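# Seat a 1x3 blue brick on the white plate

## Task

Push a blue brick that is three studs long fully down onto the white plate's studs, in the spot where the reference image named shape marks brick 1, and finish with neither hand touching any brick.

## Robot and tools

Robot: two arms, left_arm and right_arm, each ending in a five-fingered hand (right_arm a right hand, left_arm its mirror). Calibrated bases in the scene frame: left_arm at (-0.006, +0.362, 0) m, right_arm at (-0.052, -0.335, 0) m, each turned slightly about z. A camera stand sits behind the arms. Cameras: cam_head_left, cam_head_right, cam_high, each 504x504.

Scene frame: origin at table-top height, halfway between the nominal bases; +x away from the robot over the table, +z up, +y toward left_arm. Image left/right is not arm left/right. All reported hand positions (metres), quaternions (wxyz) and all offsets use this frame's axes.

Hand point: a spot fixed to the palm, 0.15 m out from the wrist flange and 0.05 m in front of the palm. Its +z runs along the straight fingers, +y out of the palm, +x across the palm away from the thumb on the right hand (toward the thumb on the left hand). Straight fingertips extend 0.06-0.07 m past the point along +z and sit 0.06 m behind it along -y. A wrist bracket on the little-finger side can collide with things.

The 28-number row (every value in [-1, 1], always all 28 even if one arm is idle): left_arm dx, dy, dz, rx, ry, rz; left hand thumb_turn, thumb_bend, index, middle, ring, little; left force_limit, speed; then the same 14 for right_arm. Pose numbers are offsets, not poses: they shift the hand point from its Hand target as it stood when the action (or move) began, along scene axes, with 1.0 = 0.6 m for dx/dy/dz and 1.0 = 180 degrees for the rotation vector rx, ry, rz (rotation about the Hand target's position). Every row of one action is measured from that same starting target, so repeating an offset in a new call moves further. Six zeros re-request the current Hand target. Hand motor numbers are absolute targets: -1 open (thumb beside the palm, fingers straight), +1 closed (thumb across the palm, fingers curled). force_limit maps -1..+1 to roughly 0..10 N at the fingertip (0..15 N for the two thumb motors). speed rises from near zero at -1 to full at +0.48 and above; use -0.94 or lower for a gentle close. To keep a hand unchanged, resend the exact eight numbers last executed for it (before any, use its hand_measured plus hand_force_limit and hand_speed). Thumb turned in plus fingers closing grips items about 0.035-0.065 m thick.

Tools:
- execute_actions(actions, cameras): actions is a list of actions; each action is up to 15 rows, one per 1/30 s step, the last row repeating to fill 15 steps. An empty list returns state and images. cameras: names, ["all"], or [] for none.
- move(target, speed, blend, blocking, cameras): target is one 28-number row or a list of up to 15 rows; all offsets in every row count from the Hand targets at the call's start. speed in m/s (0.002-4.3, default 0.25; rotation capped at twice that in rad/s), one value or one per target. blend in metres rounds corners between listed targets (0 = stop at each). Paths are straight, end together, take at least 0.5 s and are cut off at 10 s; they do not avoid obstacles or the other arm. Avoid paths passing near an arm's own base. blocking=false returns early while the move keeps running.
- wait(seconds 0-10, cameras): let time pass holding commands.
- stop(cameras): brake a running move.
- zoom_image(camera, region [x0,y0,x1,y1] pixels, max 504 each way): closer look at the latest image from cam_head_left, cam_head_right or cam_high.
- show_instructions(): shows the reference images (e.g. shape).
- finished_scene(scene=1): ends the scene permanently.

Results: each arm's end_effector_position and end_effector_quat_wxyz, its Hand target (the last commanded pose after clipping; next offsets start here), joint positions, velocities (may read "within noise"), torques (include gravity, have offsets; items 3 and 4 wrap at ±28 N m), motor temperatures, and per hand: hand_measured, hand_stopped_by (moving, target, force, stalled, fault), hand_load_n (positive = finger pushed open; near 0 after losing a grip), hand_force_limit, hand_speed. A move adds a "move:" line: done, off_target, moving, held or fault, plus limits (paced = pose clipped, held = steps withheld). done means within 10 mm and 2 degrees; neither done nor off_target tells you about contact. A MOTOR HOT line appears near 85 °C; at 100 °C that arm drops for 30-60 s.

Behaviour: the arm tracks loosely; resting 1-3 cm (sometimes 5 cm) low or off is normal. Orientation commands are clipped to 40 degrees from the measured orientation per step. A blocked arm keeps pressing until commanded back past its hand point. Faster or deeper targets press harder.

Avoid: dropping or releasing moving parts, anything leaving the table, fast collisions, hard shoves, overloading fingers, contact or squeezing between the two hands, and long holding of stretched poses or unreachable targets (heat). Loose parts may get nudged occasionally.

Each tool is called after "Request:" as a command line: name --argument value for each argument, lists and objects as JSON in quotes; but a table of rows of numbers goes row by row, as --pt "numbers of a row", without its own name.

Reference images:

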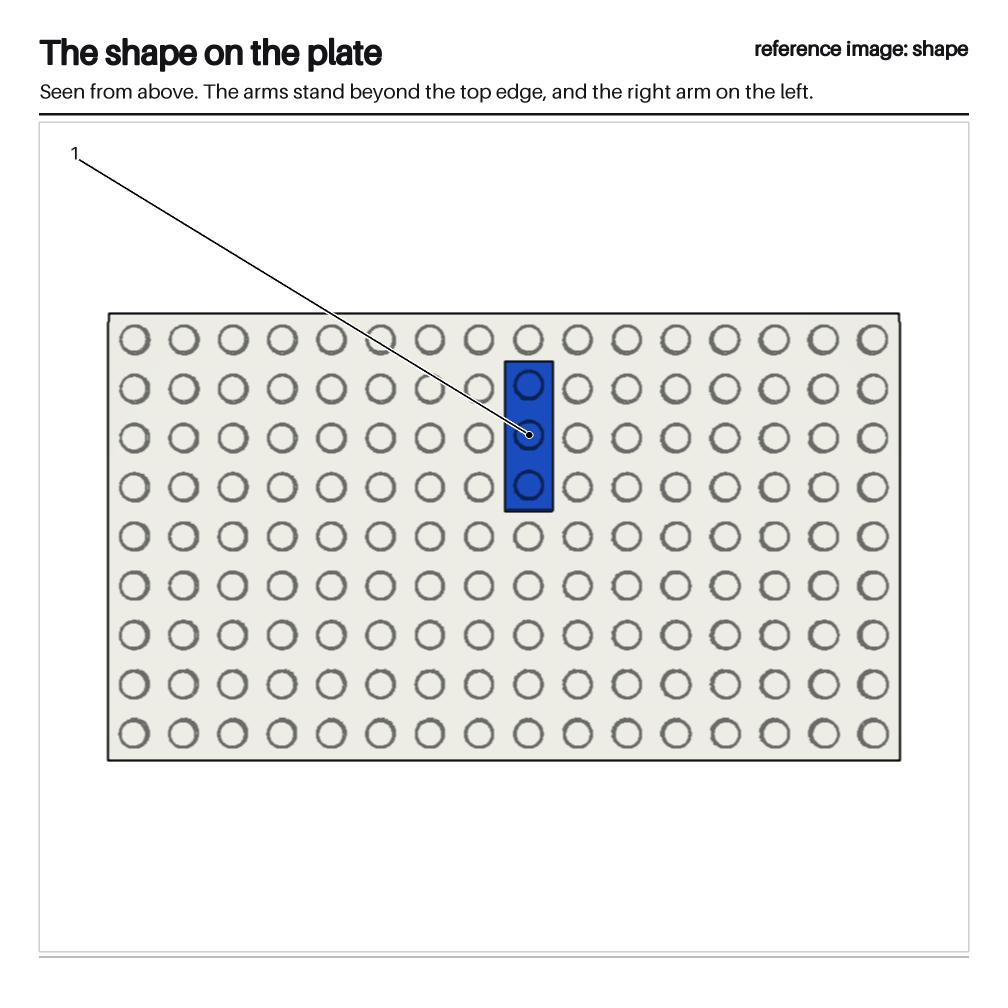

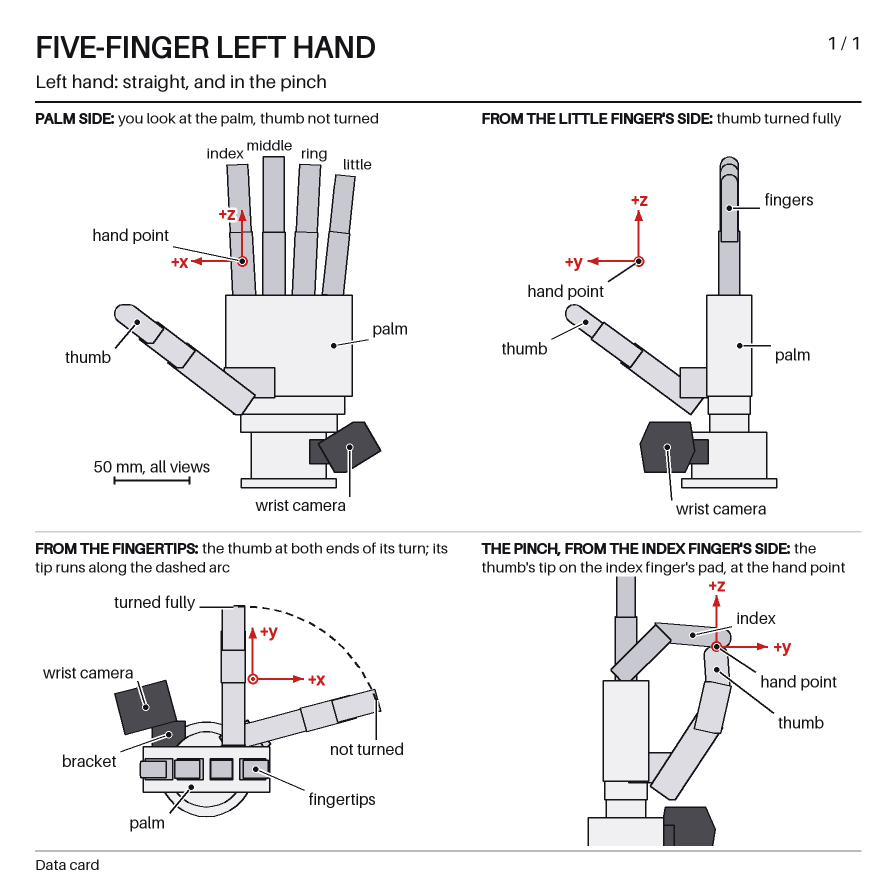

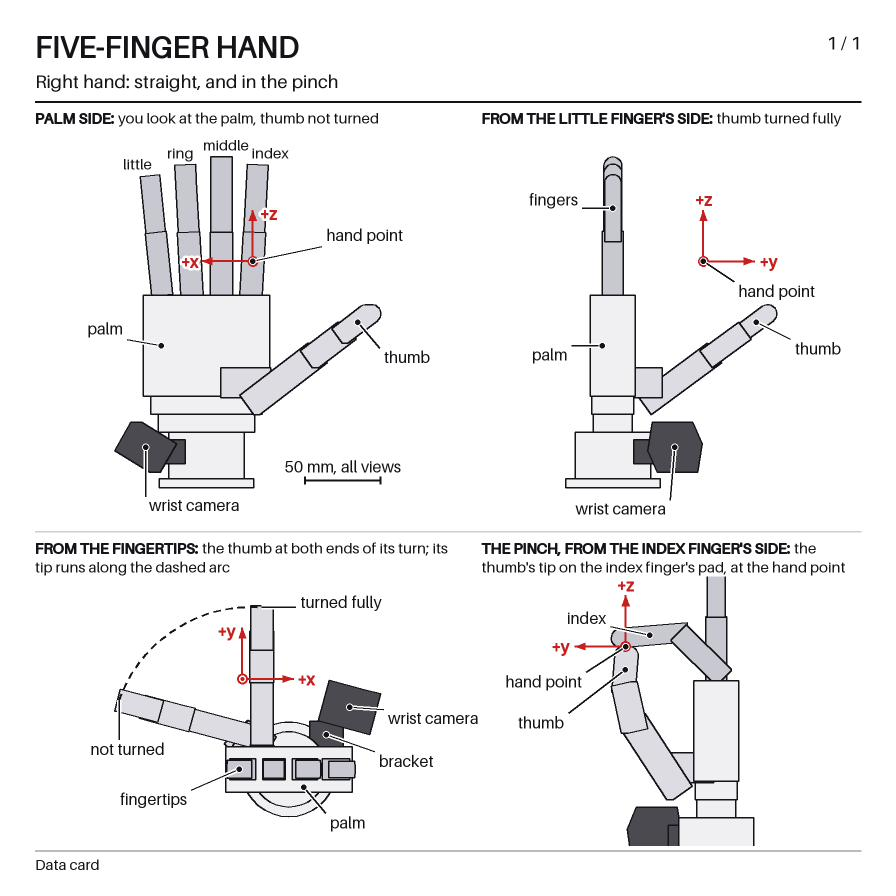

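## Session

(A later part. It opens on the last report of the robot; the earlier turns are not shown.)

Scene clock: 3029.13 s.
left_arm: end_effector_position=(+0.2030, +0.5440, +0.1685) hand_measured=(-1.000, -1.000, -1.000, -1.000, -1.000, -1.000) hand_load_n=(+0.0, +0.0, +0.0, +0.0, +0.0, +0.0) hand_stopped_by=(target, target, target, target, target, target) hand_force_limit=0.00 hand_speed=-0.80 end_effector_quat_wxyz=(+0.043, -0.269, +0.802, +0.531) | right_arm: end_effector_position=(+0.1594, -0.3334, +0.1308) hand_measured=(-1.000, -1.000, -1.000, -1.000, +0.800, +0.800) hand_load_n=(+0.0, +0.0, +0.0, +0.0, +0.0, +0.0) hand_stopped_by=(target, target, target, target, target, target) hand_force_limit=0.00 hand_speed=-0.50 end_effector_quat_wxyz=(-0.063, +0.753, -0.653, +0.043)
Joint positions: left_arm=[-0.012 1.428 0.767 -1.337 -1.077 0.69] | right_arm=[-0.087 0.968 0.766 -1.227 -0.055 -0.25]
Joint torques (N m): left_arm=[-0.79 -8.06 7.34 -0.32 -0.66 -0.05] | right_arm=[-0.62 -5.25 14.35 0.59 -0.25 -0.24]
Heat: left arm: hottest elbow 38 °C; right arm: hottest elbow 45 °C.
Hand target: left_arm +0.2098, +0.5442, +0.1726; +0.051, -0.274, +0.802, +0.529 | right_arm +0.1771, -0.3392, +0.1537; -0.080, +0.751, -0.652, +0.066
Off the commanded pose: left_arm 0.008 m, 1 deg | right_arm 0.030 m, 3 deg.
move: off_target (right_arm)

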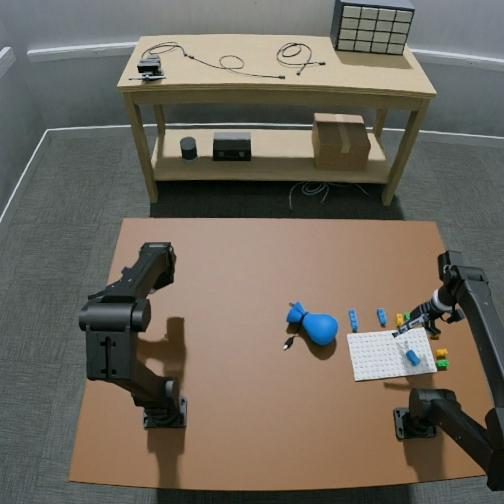

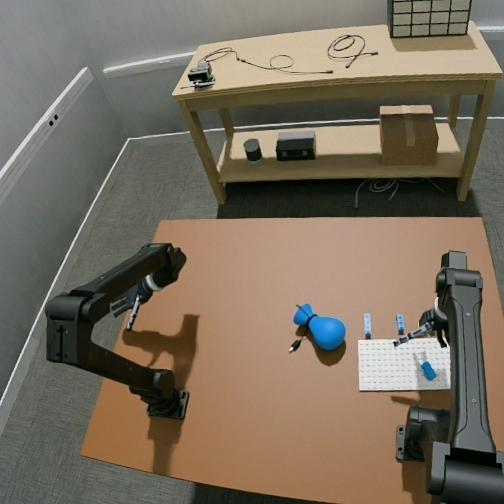

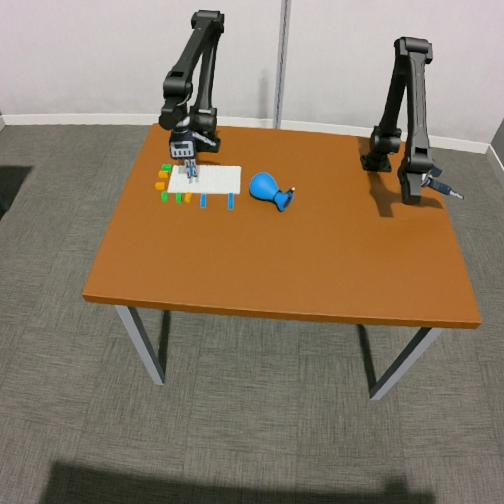

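Request:
move --pt "0 0 0 0 0 0 -1 -1 -1 -1 -1 -1 0.0 -0.8 0.0715 0.0653 0.0772 0.03572 -0.20802 0.01873 -1 -1 -1 -1 0.8 0.8 0.0 -0.5" --pt "0 0 0 0 0 0 -1 -1 -1 -1 -1 -1 0.0 -0.8 0.2023 0.1245 -0.0645 0.03572 -0.20802 0.01873 1 -0.92 -1 -0.2 -1 -1 -0.1 -0.5" --speed 0.2 --blend '[0.02,0]'

Request:
move --pt "0 0 0 0 0 0 -1 -1 -1 -1 -1 -1 0.0 -0.8 0 0 -0.066 0 0 0 1 -0.92 -1 -0.2 -1 -1 -0.1 -0.5" --speed 0.12 --cameras '["cam_high","cam_head_left","cam_head_right"]'

Request:
zoom_image --camera "cam_head_left" --region '[366, 295, 406, 335]'

Request:
zoom_image --camera "cam_high" --region '[185, 175, 225, 215]'

Request:
zoom_image --camera "cam_head_right" --region '[384, 300, 424, 340]'

Scene clock: 3053.53 s.
left_arm: end_effector_position=(+0.2030, +0.5440, +0.1685) hand_measured=(-1.000, -1.000, -1.000, -1.000, -1.000, -1.000) hand_load_n=(+0.0, +0.0, +0.0, +0.0, +0.0, +0.0) hand_stopped_by=(target, target, target, target, target, target) hand_force_limit=0.00 hand_speed=-0.80 end_effector_quat_wxyz=(+0.043, -0.269, +0.802, +0.531) | right_arm: end_effector_position=(+0.2926, -0.2702, +0.1110) hand_measured=(+1.000, -0.920, -1.000, -0.200, -1.000, -1.000) hand_load_n=(+0.0, +0.5, +0.0, +0.0, +0.0, +0.0) hand_stopped_by=(target, target, target, target, target, target) hand_force_limit=-0.10 hand_speed=-0.50 end_effector_quat_wxyz=(-0.319, +0.705, -0.576, +0.262)
Joint positions: left_arm=[-0.012 1.428 0.767 -1.337 -1.077 0.69] | right_arm=[0.084 0.88 0.526 -0.371 -0.105 -0.096]
Joint torques (N m): left_arm=[-0.79 -8.06 7.34 -0.34 -0.66 -0.05] | right_arm=[1.85 -3.9 10.32 3.06 -0.11 -0.03]
Heat: left arm: hottest elbow 38 °C; right arm: hottest elbow 46 °C.
Hand target: left_arm +0.2098, +0.5442, +0.1726; +0.051, -0.274, +0.802, +0.529 | right_arm +0.2984, -0.2645, +0.1148; -0.327, +0.704, -0.572, +0.265
Off the commanded pose: left_arm 0.008 m, 1 deg | right_arm 0.009 m, 1 deg.
move: done

Scene clock: 3054.63 s.
left_arm: end_effector_position=(+0.2030, +0.5440, +0.1685) hand_measured=(-1.000, -1.000, -1.000, -1.000, -1.000, -1.000) hand_load_n=(-0.5, +0.0, +0.0, +0.0, +0.0, +0.0) hand_stopped_by=(target, target, target, target, target, target) hand_force_limit=0.00 hand_speed=-0.80 end_effector_quat_wxyz=(+0.043, -0.269, +0.802, +0.531) | right_arm: end_effector_position=(+0.2946, -0.2700, +0.0739) hand_measured=(+1.000, -0.920, -1.000, -0.200, -1.000, -1.000) hand_load_n=(+0.0, +0.0, -0.5, +0.0, +0.0, +0.0) hand_stopped_by=(target, target, target, target, target, target) hand_force_limit=-0.10 hand_speed=-0.50 end_effector_quat_wxyz=(-0.320, +0.705, -0.575, +0.264)
Joint positions: left_arm=[-0.012 1.428 0.767 -1.337 -1.077 0.69] | right_arm=[0.084 0.949 0.452 -0.222 -0.105 -0.096]
Joint torques (N m): left_arm=[-0.79 -8.06 7.34 -0.34 -0.66 -0.05] | right_arm=[1.96 -4.37 9.16 2.96 -0.09 -0.03]
Heat: left arm: hottest elbow 38 °C; right arm: hottest elbow 46 °C.
Hand target: left_arm +0.2098, +0.5442, +0.1726; +0.051, -0.274, +0.802, +0.529 | right_arm +0.2984, -0.2645, +0.0753; -0.327, +0.704, -0.572, +0.265
Off the commanded pose: left_arm 0.008 m, 1 deg | right_arm 0.007 m, 1 deg.
move: done

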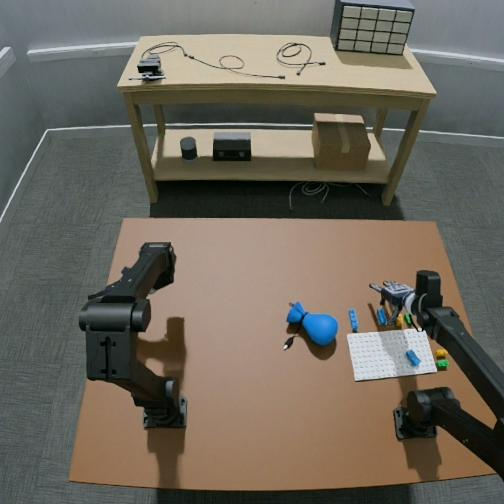

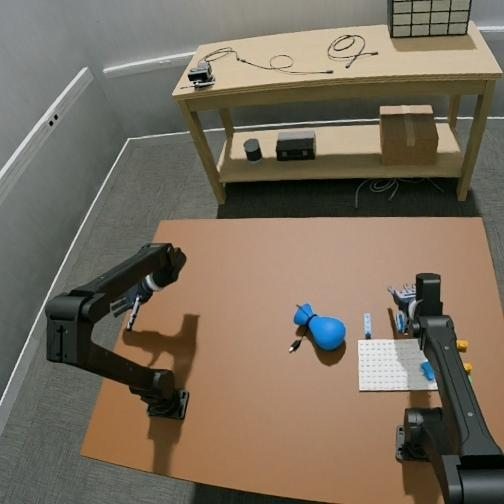

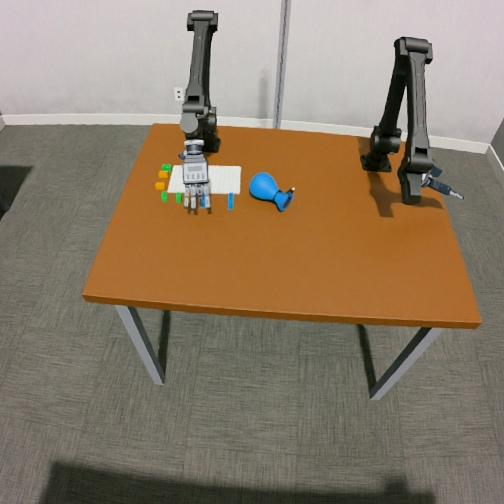

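Scaled by 12.600.

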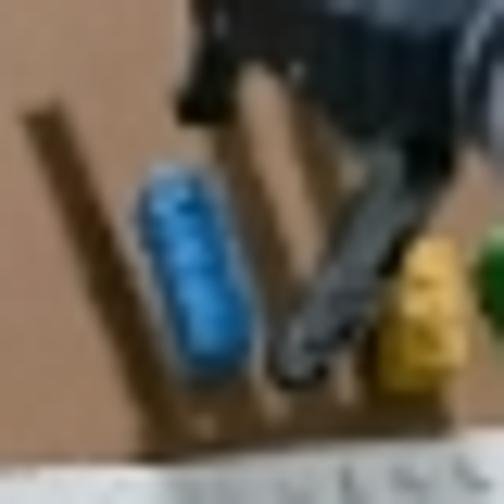

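Scaled by 12.600.

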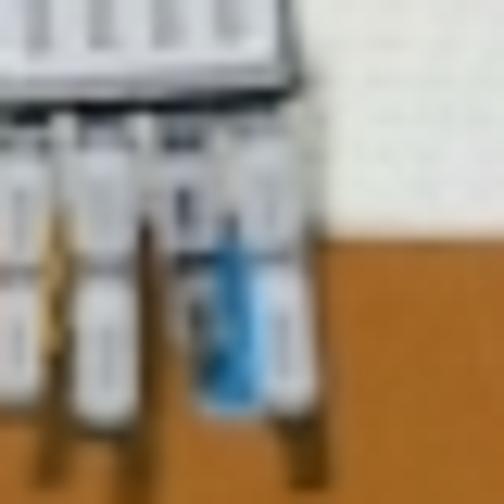

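Scaled by 12.600.

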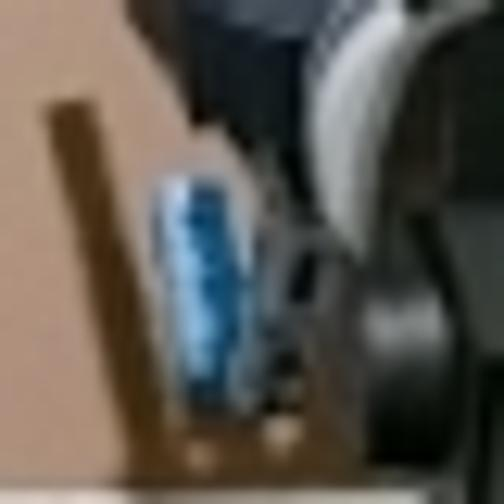

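Request:
move --pt "0 0 0 0 0 0 -1 -1 -1 -1 -1 -1 0.0 -0.8 -0.0148 0.0055 -0.02 0 0 0 1 -0.92 -1 -0.2 -1 -1 -0.1 -0.5" --pt "0 0 0 0 0 0 -1 -1 -1 -1 -1 -1 0.0 -0.8 -0.0148 0.0055 -0.0475 0 0 0 1 -0.92 -1 -0.2 -1 -1 -0.1 -0.5" --speed 0.06 --cameras '["cam_high","cam_head_left","cam_head_right"]'

Request:
zoom_image --camera "cam_head_left" --region '[366, 295, 406, 335]'

Request:
zoom_image --camera "cam_high" --region '[185, 175, 225, 215]'

Scene clock: 3070.07 s.
left_arm: end_effector_position=(+0.2030, +0.5440, +0.1685) hand_measured=(-1.000, -1.000, -1.000, -1.000, -1.000, -1.000) hand_load_n=(+0.0, +0.0, +0.0, +0.0, +0.0, +0.0) hand_stopped_by=(target, target, target, target, target, target) hand_force_limit=0.00 hand_speed=-0.80 end_effector_quat_wxyz=(+0.043, -0.269, +0.802, +0.531) | right_arm: end_effector_position=(+0.2861, -0.2667, +0.0455) hand_measured=(+1.000, -0.920, -1.000, -0.200, -1.000, -1.000) hand_load_n=(+0.0, +0.0, +0.0, +0.0, +0.0, +0.0) hand_stopped_by=(target, target, target, target, target, target) hand_force_limit=-0.10 hand_speed=-0.50 end_effector_quat_wxyz=(-0.320, +0.705, -0.575, +0.264)
Joint positions: left_arm=[-0.012 1.428 0.767 -1.337 -1.077 0.69] | right_arm=[0.1 0.986 0.383 -0.116 -0.093 -0.086]
Joint torques (N m): left_arm=[-0.79 -8.06 7.34 -0.32 -0.66 -0.05] | right_arm=[2.02 -4.07 8.64 3.22 -0.07 -0.01]
Heat: left arm: hottest elbow 38 °C; right arm: hottest elbow 45 °C.
Hand target: left_arm +0.2098, +0.5442, +0.1726; +0.051, -0.274, +0.802, +0.529 | right_arm +0.2896, -0.2611, +0.0469; -0.328, +0.704, -0.572, +0.265
Off the commanded pose: left_arm 0.008 m, 1 deg | right_arm 0.007 m, 1 deg.
move: done

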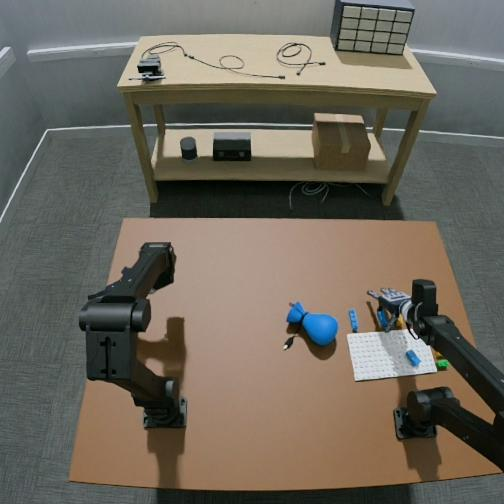

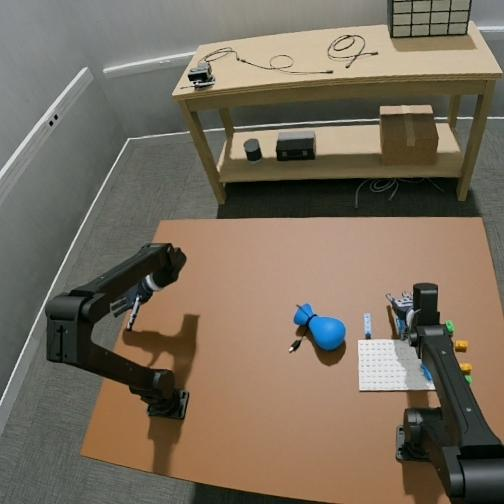

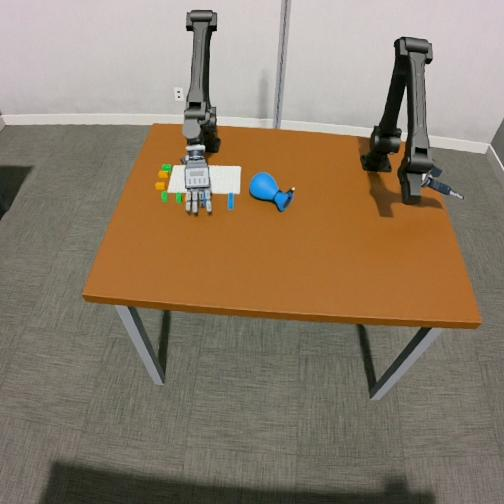

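Scaled by 12.600.

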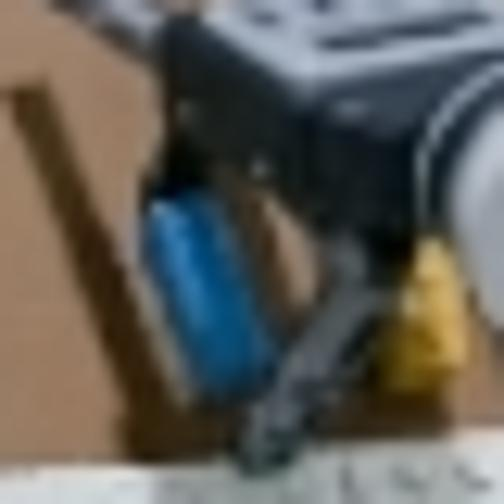

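Scaled by 12.600.

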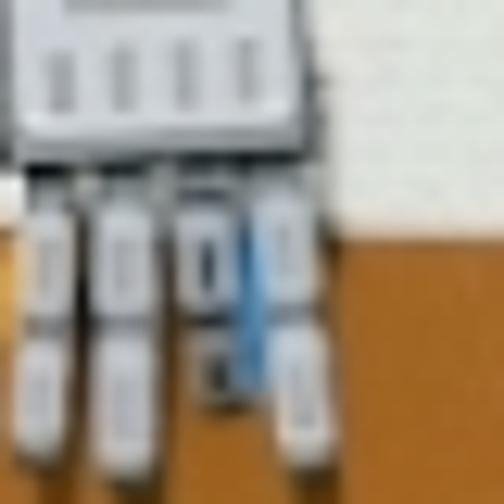

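Request:
move --pt "0 0 0 0 0 0 -1 -1 -1 -1 -1 -1 0.0 -0.8 0.0105 0.001 0.003 0 0 0 1 -0.92 -1 -0.2 -1 -1 -0.1 -0.5" --speed 0.04 --cameras '["cam_high","cam_head_left"]'

Request:
zoom_image --camera "cam_head_left" --region '[366, 295, 406, 335]'

Request:
zoom_image --camera "cam_high" --region '[185, 175, 225, 215]'

Scene clock: 3077.47 s.
left_arm: end_effector_position=(+0.2030, +0.5440, +0.1685) hand_measured=(-1.000, -1.000, -1.000, -1.000, -1.000, -1.000) hand_load_n=(+0.0, +0.0, +0.0, +0.0, +0.0, +0.0) hand_stopped_by=(target, target, target, target, target, target) hand_force_limit=0.00 hand_speed=-0.80 end_effector_quat_wxyz=(+0.043, -0.269, +0.802, +0.531) | right_arm: end_effector_position=(+0.2858, -0.2667, +0.0422) hand_measured=(+1.000, -0.920, -1.000, -0.200, -1.000, -1.000) hand_load_n=(+0.0, +0.0, +0.0, -1.5, +0.0, +0.0) hand_stopped_by=(target, target, target, target, target, target) hand_force_limit=-0.10 hand_speed=-0.50 end_effector_quat_wxyz=(-0.318, +0.706, -0.576, +0.261)
Joint positions: left_arm=[-0.012 1.428 0.767 -1.337 -1.077 0.69] | right_arm=[0.1 0.997 0.383 -0.113 -0.093 -0.086]
Joint torques (N m): left_arm=[-0.79 -8.06 7.32 -0.34 -0.66 -0.05] | right_arm=[1.61 -3.84 9.99 3 -0.05 0]
Heat: left arm: hottest elbow 38 °C; right arm: hottest elbow 44 °C.
Hand target: left_arm +0.2098, +0.5442, +0.1726; +0.051, -0.274, +0.802, +0.529 | right_arm +0.2959, -0.2605, +0.0486; -0.327, +0.704, -0.572, +0.265
Off the commanded pose: left_arm 0.008 m, 1 deg | right_arm 0.014 m, 1 deg.
move: off_target (right_arm)
Images, in order (width x height): cam_head_left 504x504, cam_high 504x504.

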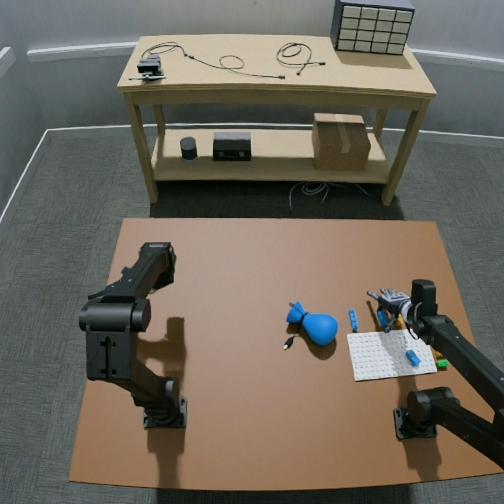

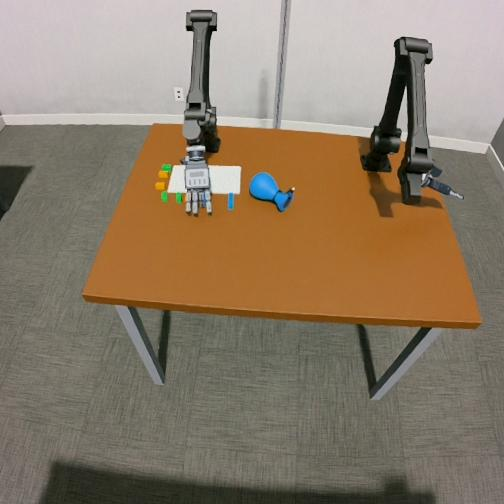

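Scaled by 12.600.

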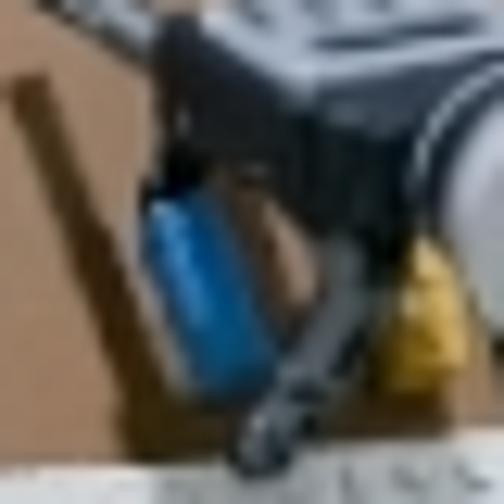

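Scaled by 12.600.

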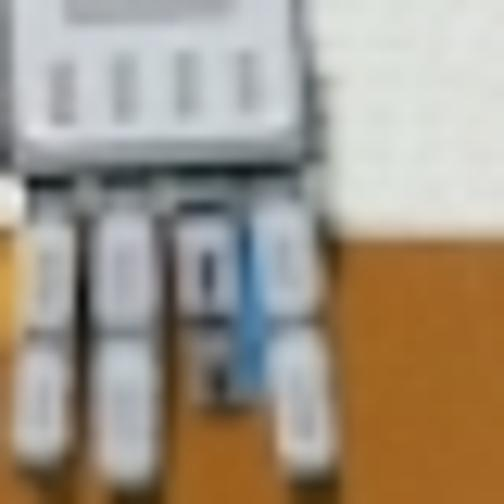

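Request:
move --pt "0 0 0 0 0 0 -1 -1 -1 -1 -1 -1 0.0 -0.8 0.004 0 0.08 0 0 0 1 -0.92 -1 -0.3 -1 -1 -0.1 -0.5" --pt "0 0 0 0 0 0 -1 -1 -1 -1 -1 -1 0.0 -0.8 0.0 0.0 0.0 0 0 0 1 -0.92 -1 -0.3 -1 -1 -0.1 -0.5" --speed 0.08 --cameras '["cam_high","cam_head_left"]'

Request:
zoom_image --camera "cam_head_left" --region '[366, 295, 406, 335]'

Request:
zoom_image --camera "cam_high" --region '[185, 175, 225, 215]'

Scene clock: 3090.53 s.
left_arm: end_effector_position=(+0.2030, +0.5440, +0.1685) hand_measured=(-1.000, -1.000, -1.000, -1.000, -1.000, -1.000) hand_load_n=(+0.0, +0.0, +0.0, +0.0, +0.0, +0.0) hand_stopped_by=(target, target, target, target, target, target) hand_force_limit=0.00 hand_speed=-0.80 end_effector_quat_wxyz=(+0.043, -0.269, +0.802, +0.531) | right_arm: end_effector_position=(+0.2921, -0.2662, +0.0471) hand_measured=(+1.000, -0.920, -1.000, -0.300, -1.000, -1.000) hand_load_n=(+0.0, +0.0, +0.0, +0.0, +0.0, +0.0) hand_stopped_by=(target, target, target, target, target, target) hand_force_limit=-0.10 hand_speed=-0.50 end_effector_quat_wxyz=(-0.320, +0.705, -0.575, +0.264)
Joint positions: left_arm=[-0.012 1.428 0.767 -1.337 -1.077 0.69] | right_arm=[0.1 1.005 0.398 -0.112 -0.093 -0.085]
Joint torques (N m): left_arm=[-0.73 -8 7.32 -0.32 -0.66 -0.05] | right_arm=[1.96 -4.42 8.7 3.22 -0.07 0]
Heat: left arm: hottest elbow 38 °C; right arm: hottest elbow 44 °C.
Hand target: left_arm +0.2098, +0.5442, +0.1726; +0.051, -0.274, +0.802, +0.529 | right_arm +0.2959, -0.2605, +0.0487; -0.328, +0.703, -0.572, +0.265
Off the commanded pose: left_arm 0.008 m, 1 deg | right_arm 0.007 m, 1 deg.
move: done
Images, in order (width x height): cam_head_left 504x504, cam_high 504x504.

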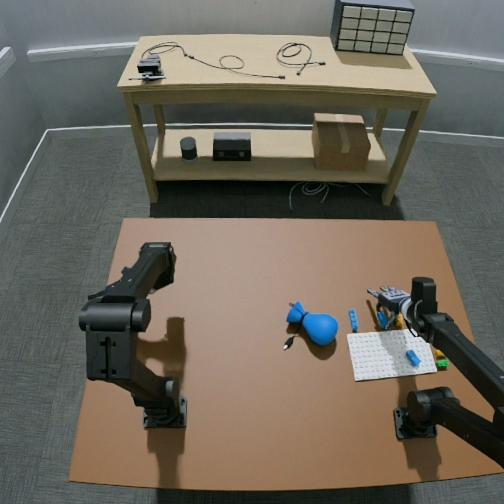

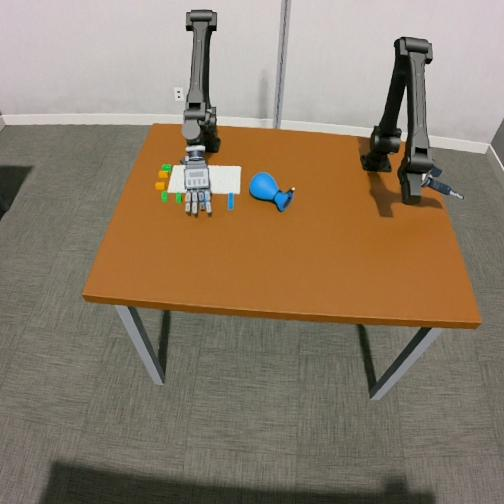

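Scaled by 12.600.

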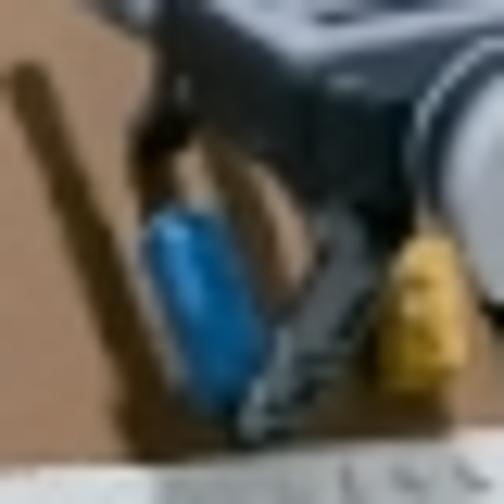

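Scaled by 12.600.

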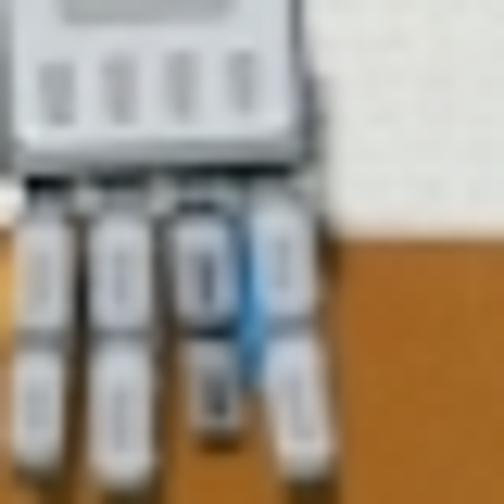

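Request:
move --pt "0 0 0 0 0 0 -1 -1 -1 -1 -1 -1 0.0 -0.8 0 0 0 0 0 0 1 -0.87 -1 -0.3 -1 -1 -0.1 -0.88" --pt "0 0 0 0 0 0 -1 -1 -1 -1 -1 -1 0.0 -0.8 0 0 0 0 0 0 1 -0.87 -1 0.27 -1 -1 0.1 -0.88" --speed 0.04 --cameras '["cam_high","cam_head_left","cam_head_right"]'

Request:
zoom_image --camera "cam_head_left" --region '[366, 295, 406, 335]'

Request:
zoom_image --camera "cam_high" --region '[185, 175, 225, 215]'

Scene clock: 3098.00 s.
left_arm: end_effector_position=(+0.2030, +0.5440, +0.1685) hand_measured=(-1.000, -1.000, -1.000, -1.000, -1.000, -1.000) hand_load_n=(+0.0, +0.0, +0.0, +0.0, +0.0, +0.0) hand_stopped_by=(target, target, target, target, target, target) hand_force_limit=0.00 hand_speed=-0.80 end_effector_quat_wxyz=(+0.043, -0.269, +0.802, +0.531) | right_arm: end_effector_position=(+0.2933, -0.2660, +0.0479) hand_measured=(+1.000, -0.872, -1.000, +0.076, -1.000, -1.000) hand_load_n=(+0.5, +5.5, +0.0, +5.0, +0.0, +0.0) hand_stopped_by=(target, target, target, force, target, target) hand_force_limit=0.10 hand_speed=-0.88 end_effector_quat_wxyz=(-0.322, +0.704, -0.575, +0.265)
Joint positions: left_arm=[-0.012 1.428 0.767 -1.337 -1.077 0.69] | right_arm=[0.1 1.005 0.398 -0.107 -0.093 -0.085]
Joint torques (N m): left_arm=[-0.79 -8.06 7.34 -0.32 -0.66 -0.05] | right_arm=[2.08 -4.13 8.7 2.88 -0.07 -0.01]
Heat: left arm: hottest elbow 38 °C; right arm: hottest elbow 44 °C.
Hand target: left_arm +0.2098, +0.5442, +0.1726; +0.051, -0.274, +0.802, +0.529 | right_arm +0.2959, -0.2605, +0.0487; -0.328, +0.704, -0.572, +0.265
Off the commanded pose: left_arm 0.008 m, 1 deg | right_arm 0.006 m, 1 deg.
move: done

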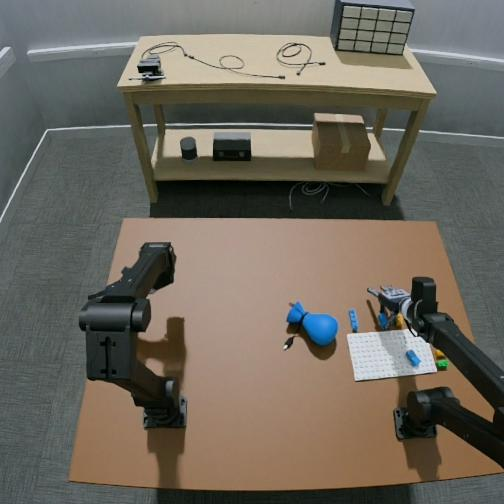

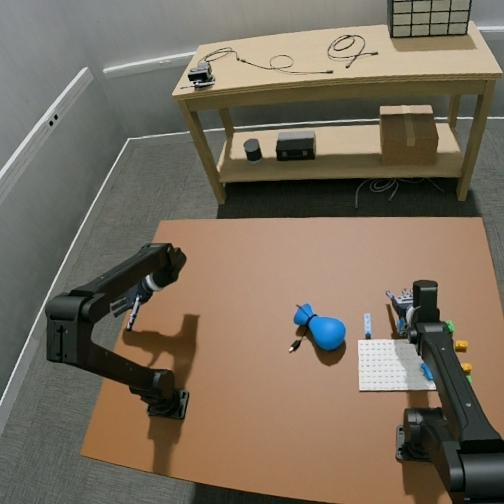

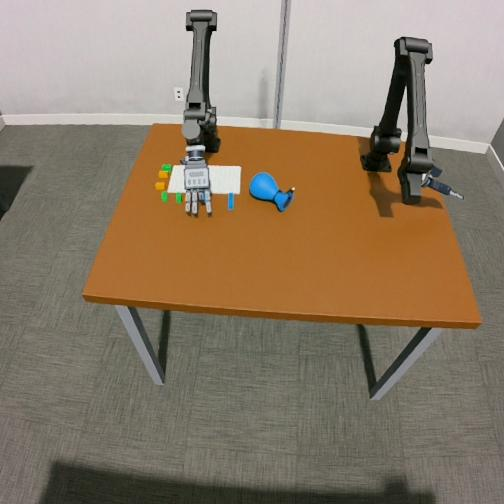

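Scaled by 12.600.

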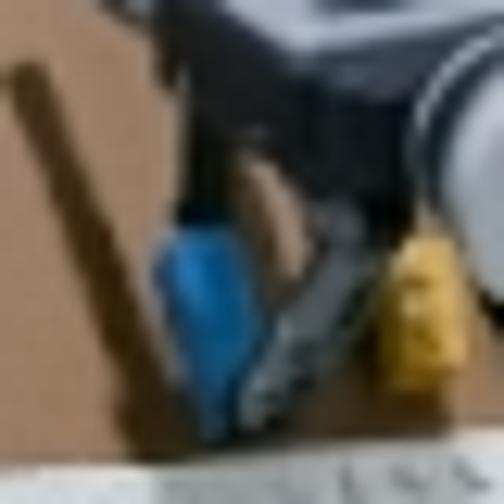

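Scaled by 12.600.

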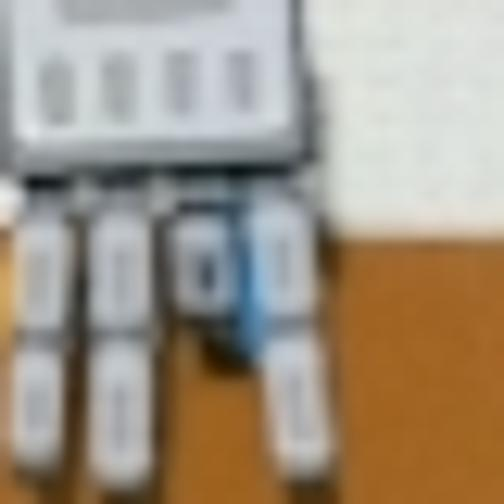

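Request:
move --pt "0 0 0 0 0 0 -1 -1 -1 -1 -1 -1 0.0 -0.8 0 0 0 0 0 0 1 -0.93 -1 -0.25 -1 -1 0.1 -0.7" --pt "0 0 0 0 0 0 -1 -1 -1 -1 -1 -1 0.0 -0.8 0.002 0.003 0.004 0 0 -0.028 1 -0.93 -1 -0.25 -1 -1 0.1 -0.7" --speed 0.04 --cameras '["cam_high","cam_head_left","cam_head_right"]'

Request:
zoom_image --camera "cam_head_left" --region '[366, 295, 406, 335]'

Request:
zoom_image --camera "cam_high" --region '[185, 175, 225, 215]'

Scene clock: 3111.83 s.
left_arm: end_effector_position=(+0.2030, +0.5440, +0.1685) hand_measured=(-1.000, -1.000, -1.000, -1.000, -1.000, -1.000) hand_load_n=(+0.0, +0.0, +0.0, +0.0, +0.0, +0.0) hand_stopped_by=(target, target, target, target, target, target) hand_force_limit=0.00 hand_speed=-0.80 end_effector_quat_wxyz=(+0.043, -0.269, +0.802, +0.531) | right_arm: end_effector_position=(+0.2956, -0.2644, +0.0472) hand_measured=(+1.000, -0.930, -1.000, -0.250, -1.000, -1.000) hand_load_n=(+0.0, +0.0, +0.0, +0.0, +0.0, +0.0) hand_stopped_by=(target, target, target, target, target, target) hand_force_limit=0.10 hand_speed=-0.70 end_effector_quat_wxyz=(-0.308, +0.680, -0.605, +0.279)
Joint positions: left_arm=[-0.012 1.428 0.767 -1.337 -1.077 0.69] | right_arm=[0.145 1.006 0.398 -0.106 0.009 -0.001]
Joint torques (N m): left_arm=[-0.79 -8 7.32 -0.34 -0.66 -0.05] | right_arm=[1.79 -5.25 8.73 2.36 -0.01 -0.02]
Heat: left arm: hottest elbow 38 °C; right arm: hottest elbow 44 °C.
Hand target: left_arm +0.2098, +0.5442, +0.1726; +0.051, -0.274, +0.802, +0.529 | right_arm +0.2972, -0.2588, +0.0511; -0.316, +0.678, -0.603, +0.279
Off the commanded pose: left_arm 0.008 m, 1 deg | right_arm 0.007 m, 1 deg.
move: done

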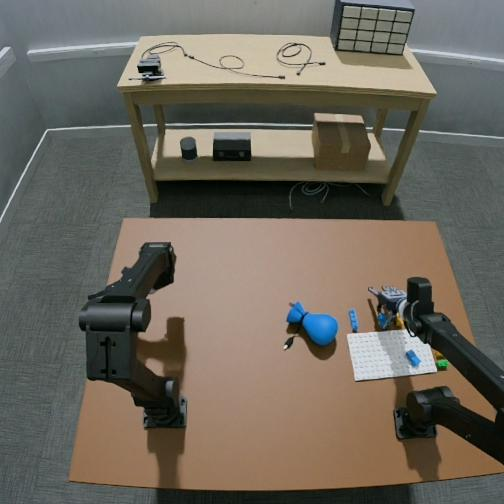

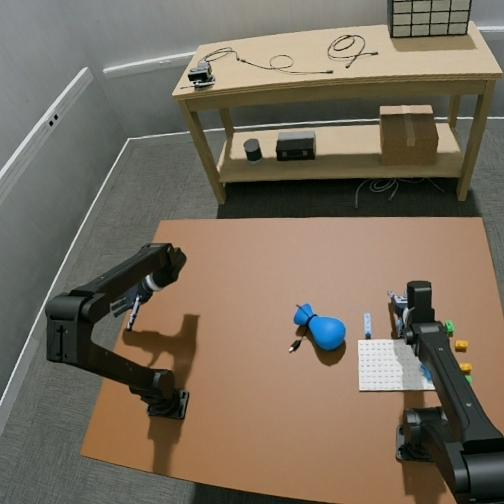

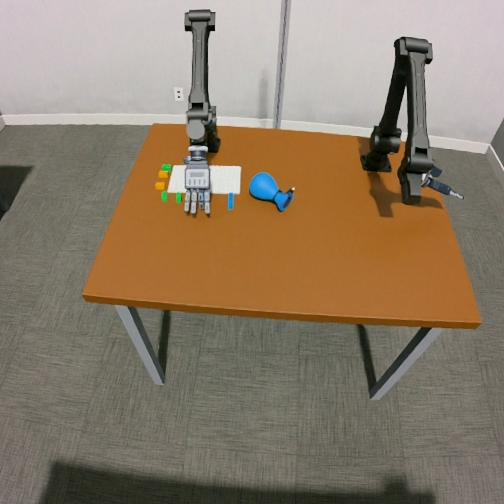

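Scaled by 12.600.

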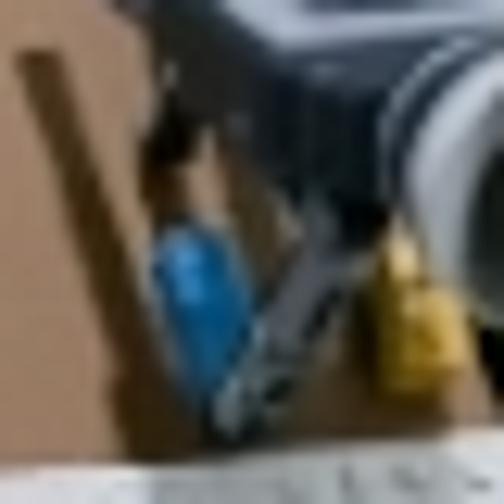

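Scaled by 12.600.

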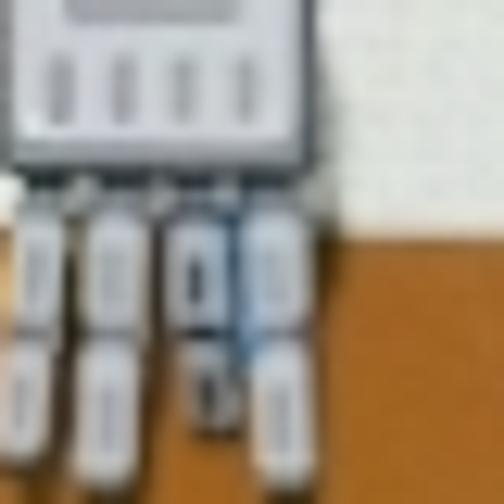

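Request:
move --pt "0 0 0 0 0 0 -1 -1 -1 -1 -1 -1 0.0 -0.8 0 0 0 0 0 0 1 -0.86 -1 -0.25 -1 -1 0.1 -0.88" --pt "0 0 0 0 0 0 -1 -1 -1 -1 -1 -1 0.0 -0.8 0 0 0 0 0 0 1 -0.86 -1 0.27 -1 -1 0.1 -0.88" --speed 0.04 --cameras '["cam_high","cam_head_left","cam_head_right"]'

Request:
zoom_image --camera "cam_head_left" --region '[366, 295, 406, 335]'

Request:
zoom_image --camera "cam_high" --region '[185, 175, 225, 215]'

Request:
zoom_image --camera "cam_head_right" --region '[384, 300, 424, 340]'

Scene clock: 3129.40 s.
left_arm: end_effector_position=(+0.2030, +0.5440, +0.1685) hand_measured=(-1.000, -1.000, -1.000, -1.000, -1.000, -1.000) hand_load_n=(+0.0, +0.0, +0.0, +0.0, +0.0, +0.0) hand_stopped_by=(target, target, target, target, target, target) hand_force_limit=0.00 hand_speed=-0.80 end_effector_quat_wxyz=(+0.043, -0.269, +0.802, +0.531) | right_arm: end_effector_position=(+0.2959, -0.2643, +0.0482) hand_measured=(+1.000, -0.862, -1.000, +0.070, -1.000, -1.000) hand_load_n=(+1.5, +5.0, +0.0, +5.5, +0.0, +0.0) hand_stopped_by=(target, target, target, force, target, target) hand_force_limit=0.10 hand_speed=-0.88 end_effector_quat_wxyz=(-0.309, +0.679, -0.605, +0.280)
Joint positions: left_arm=[-0.012 1.428 0.767 -1.337 -1.077 0.69] | right_arm=[0.146 1.003 0.398 -0.106 0.009 0]
Joint torques (N m): left_arm=[-0.79 -8.06 7.34 -0.34 -0.66 -0.05] | right_arm=[2.14 -4.89 8.75 2.41 -0.05 -0.01]
Heat: left arm: hottest elbow 38 °C; right arm: hottest elbow 44 °C.
Hand target: left_arm +0.2098, +0.5442, +0.1726; +0.051, -0.274, +0.802, +0.529 | right_arm +0.2972, -0.2587, +0.0511; -0.316, +0.678, -0.603, +0.279
Off the commanded pose: left_arm 0.008 m, 1 deg | right_arm 0.006 m, 1 deg.
move: done

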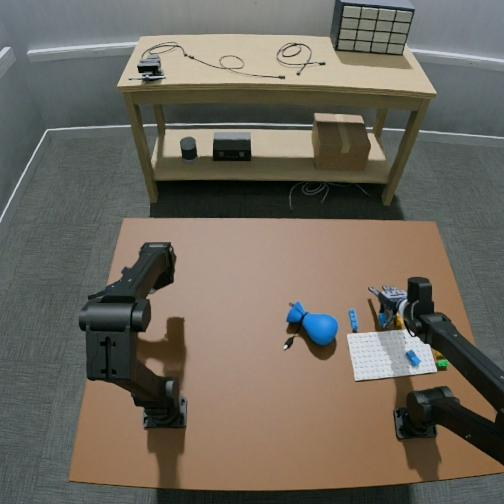

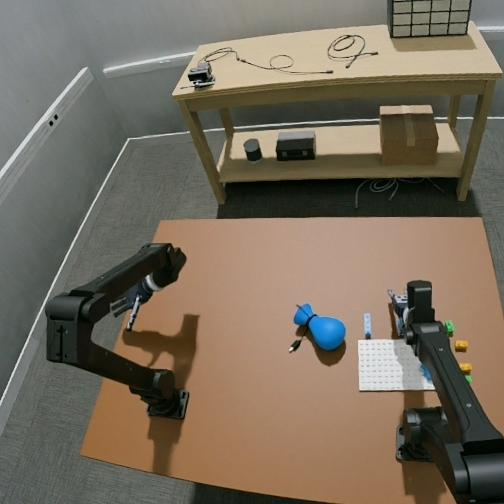

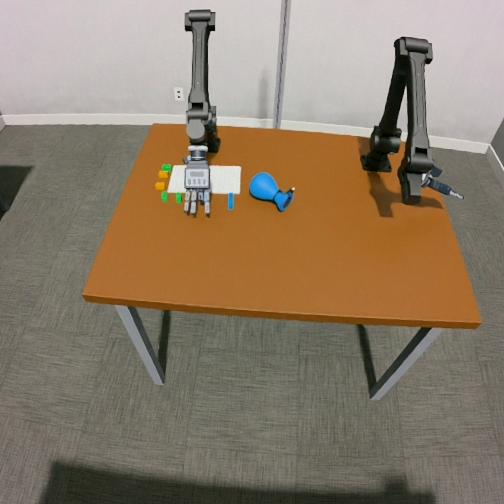

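Scaled by 12.600.

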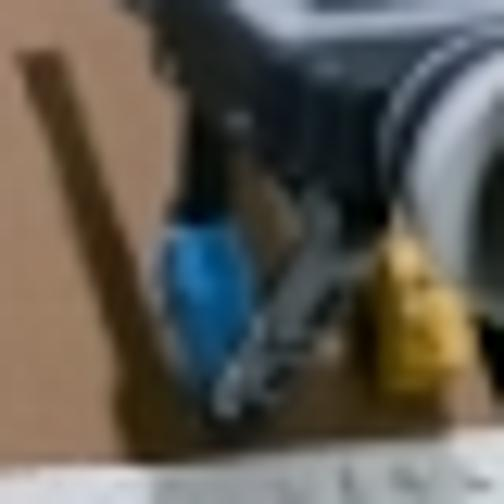

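Scaled by 12.600.

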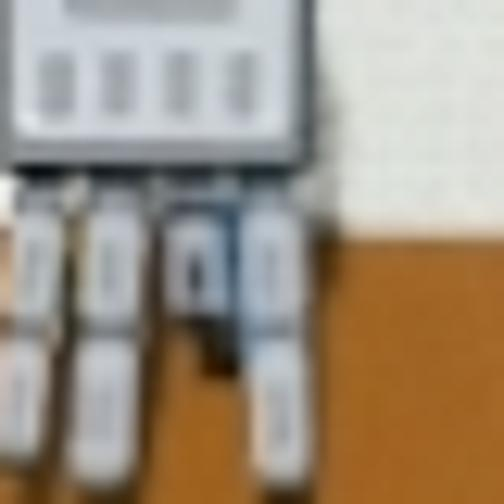

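Scaled by 12.600.

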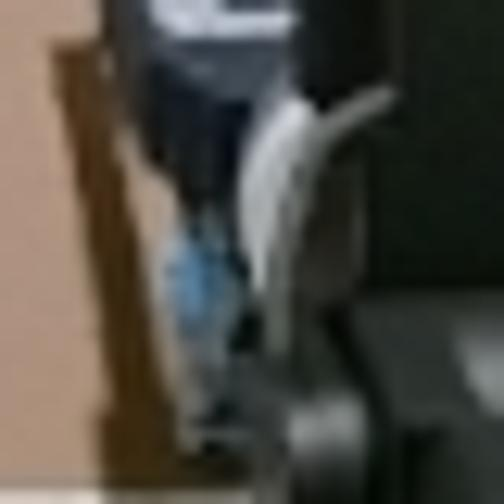

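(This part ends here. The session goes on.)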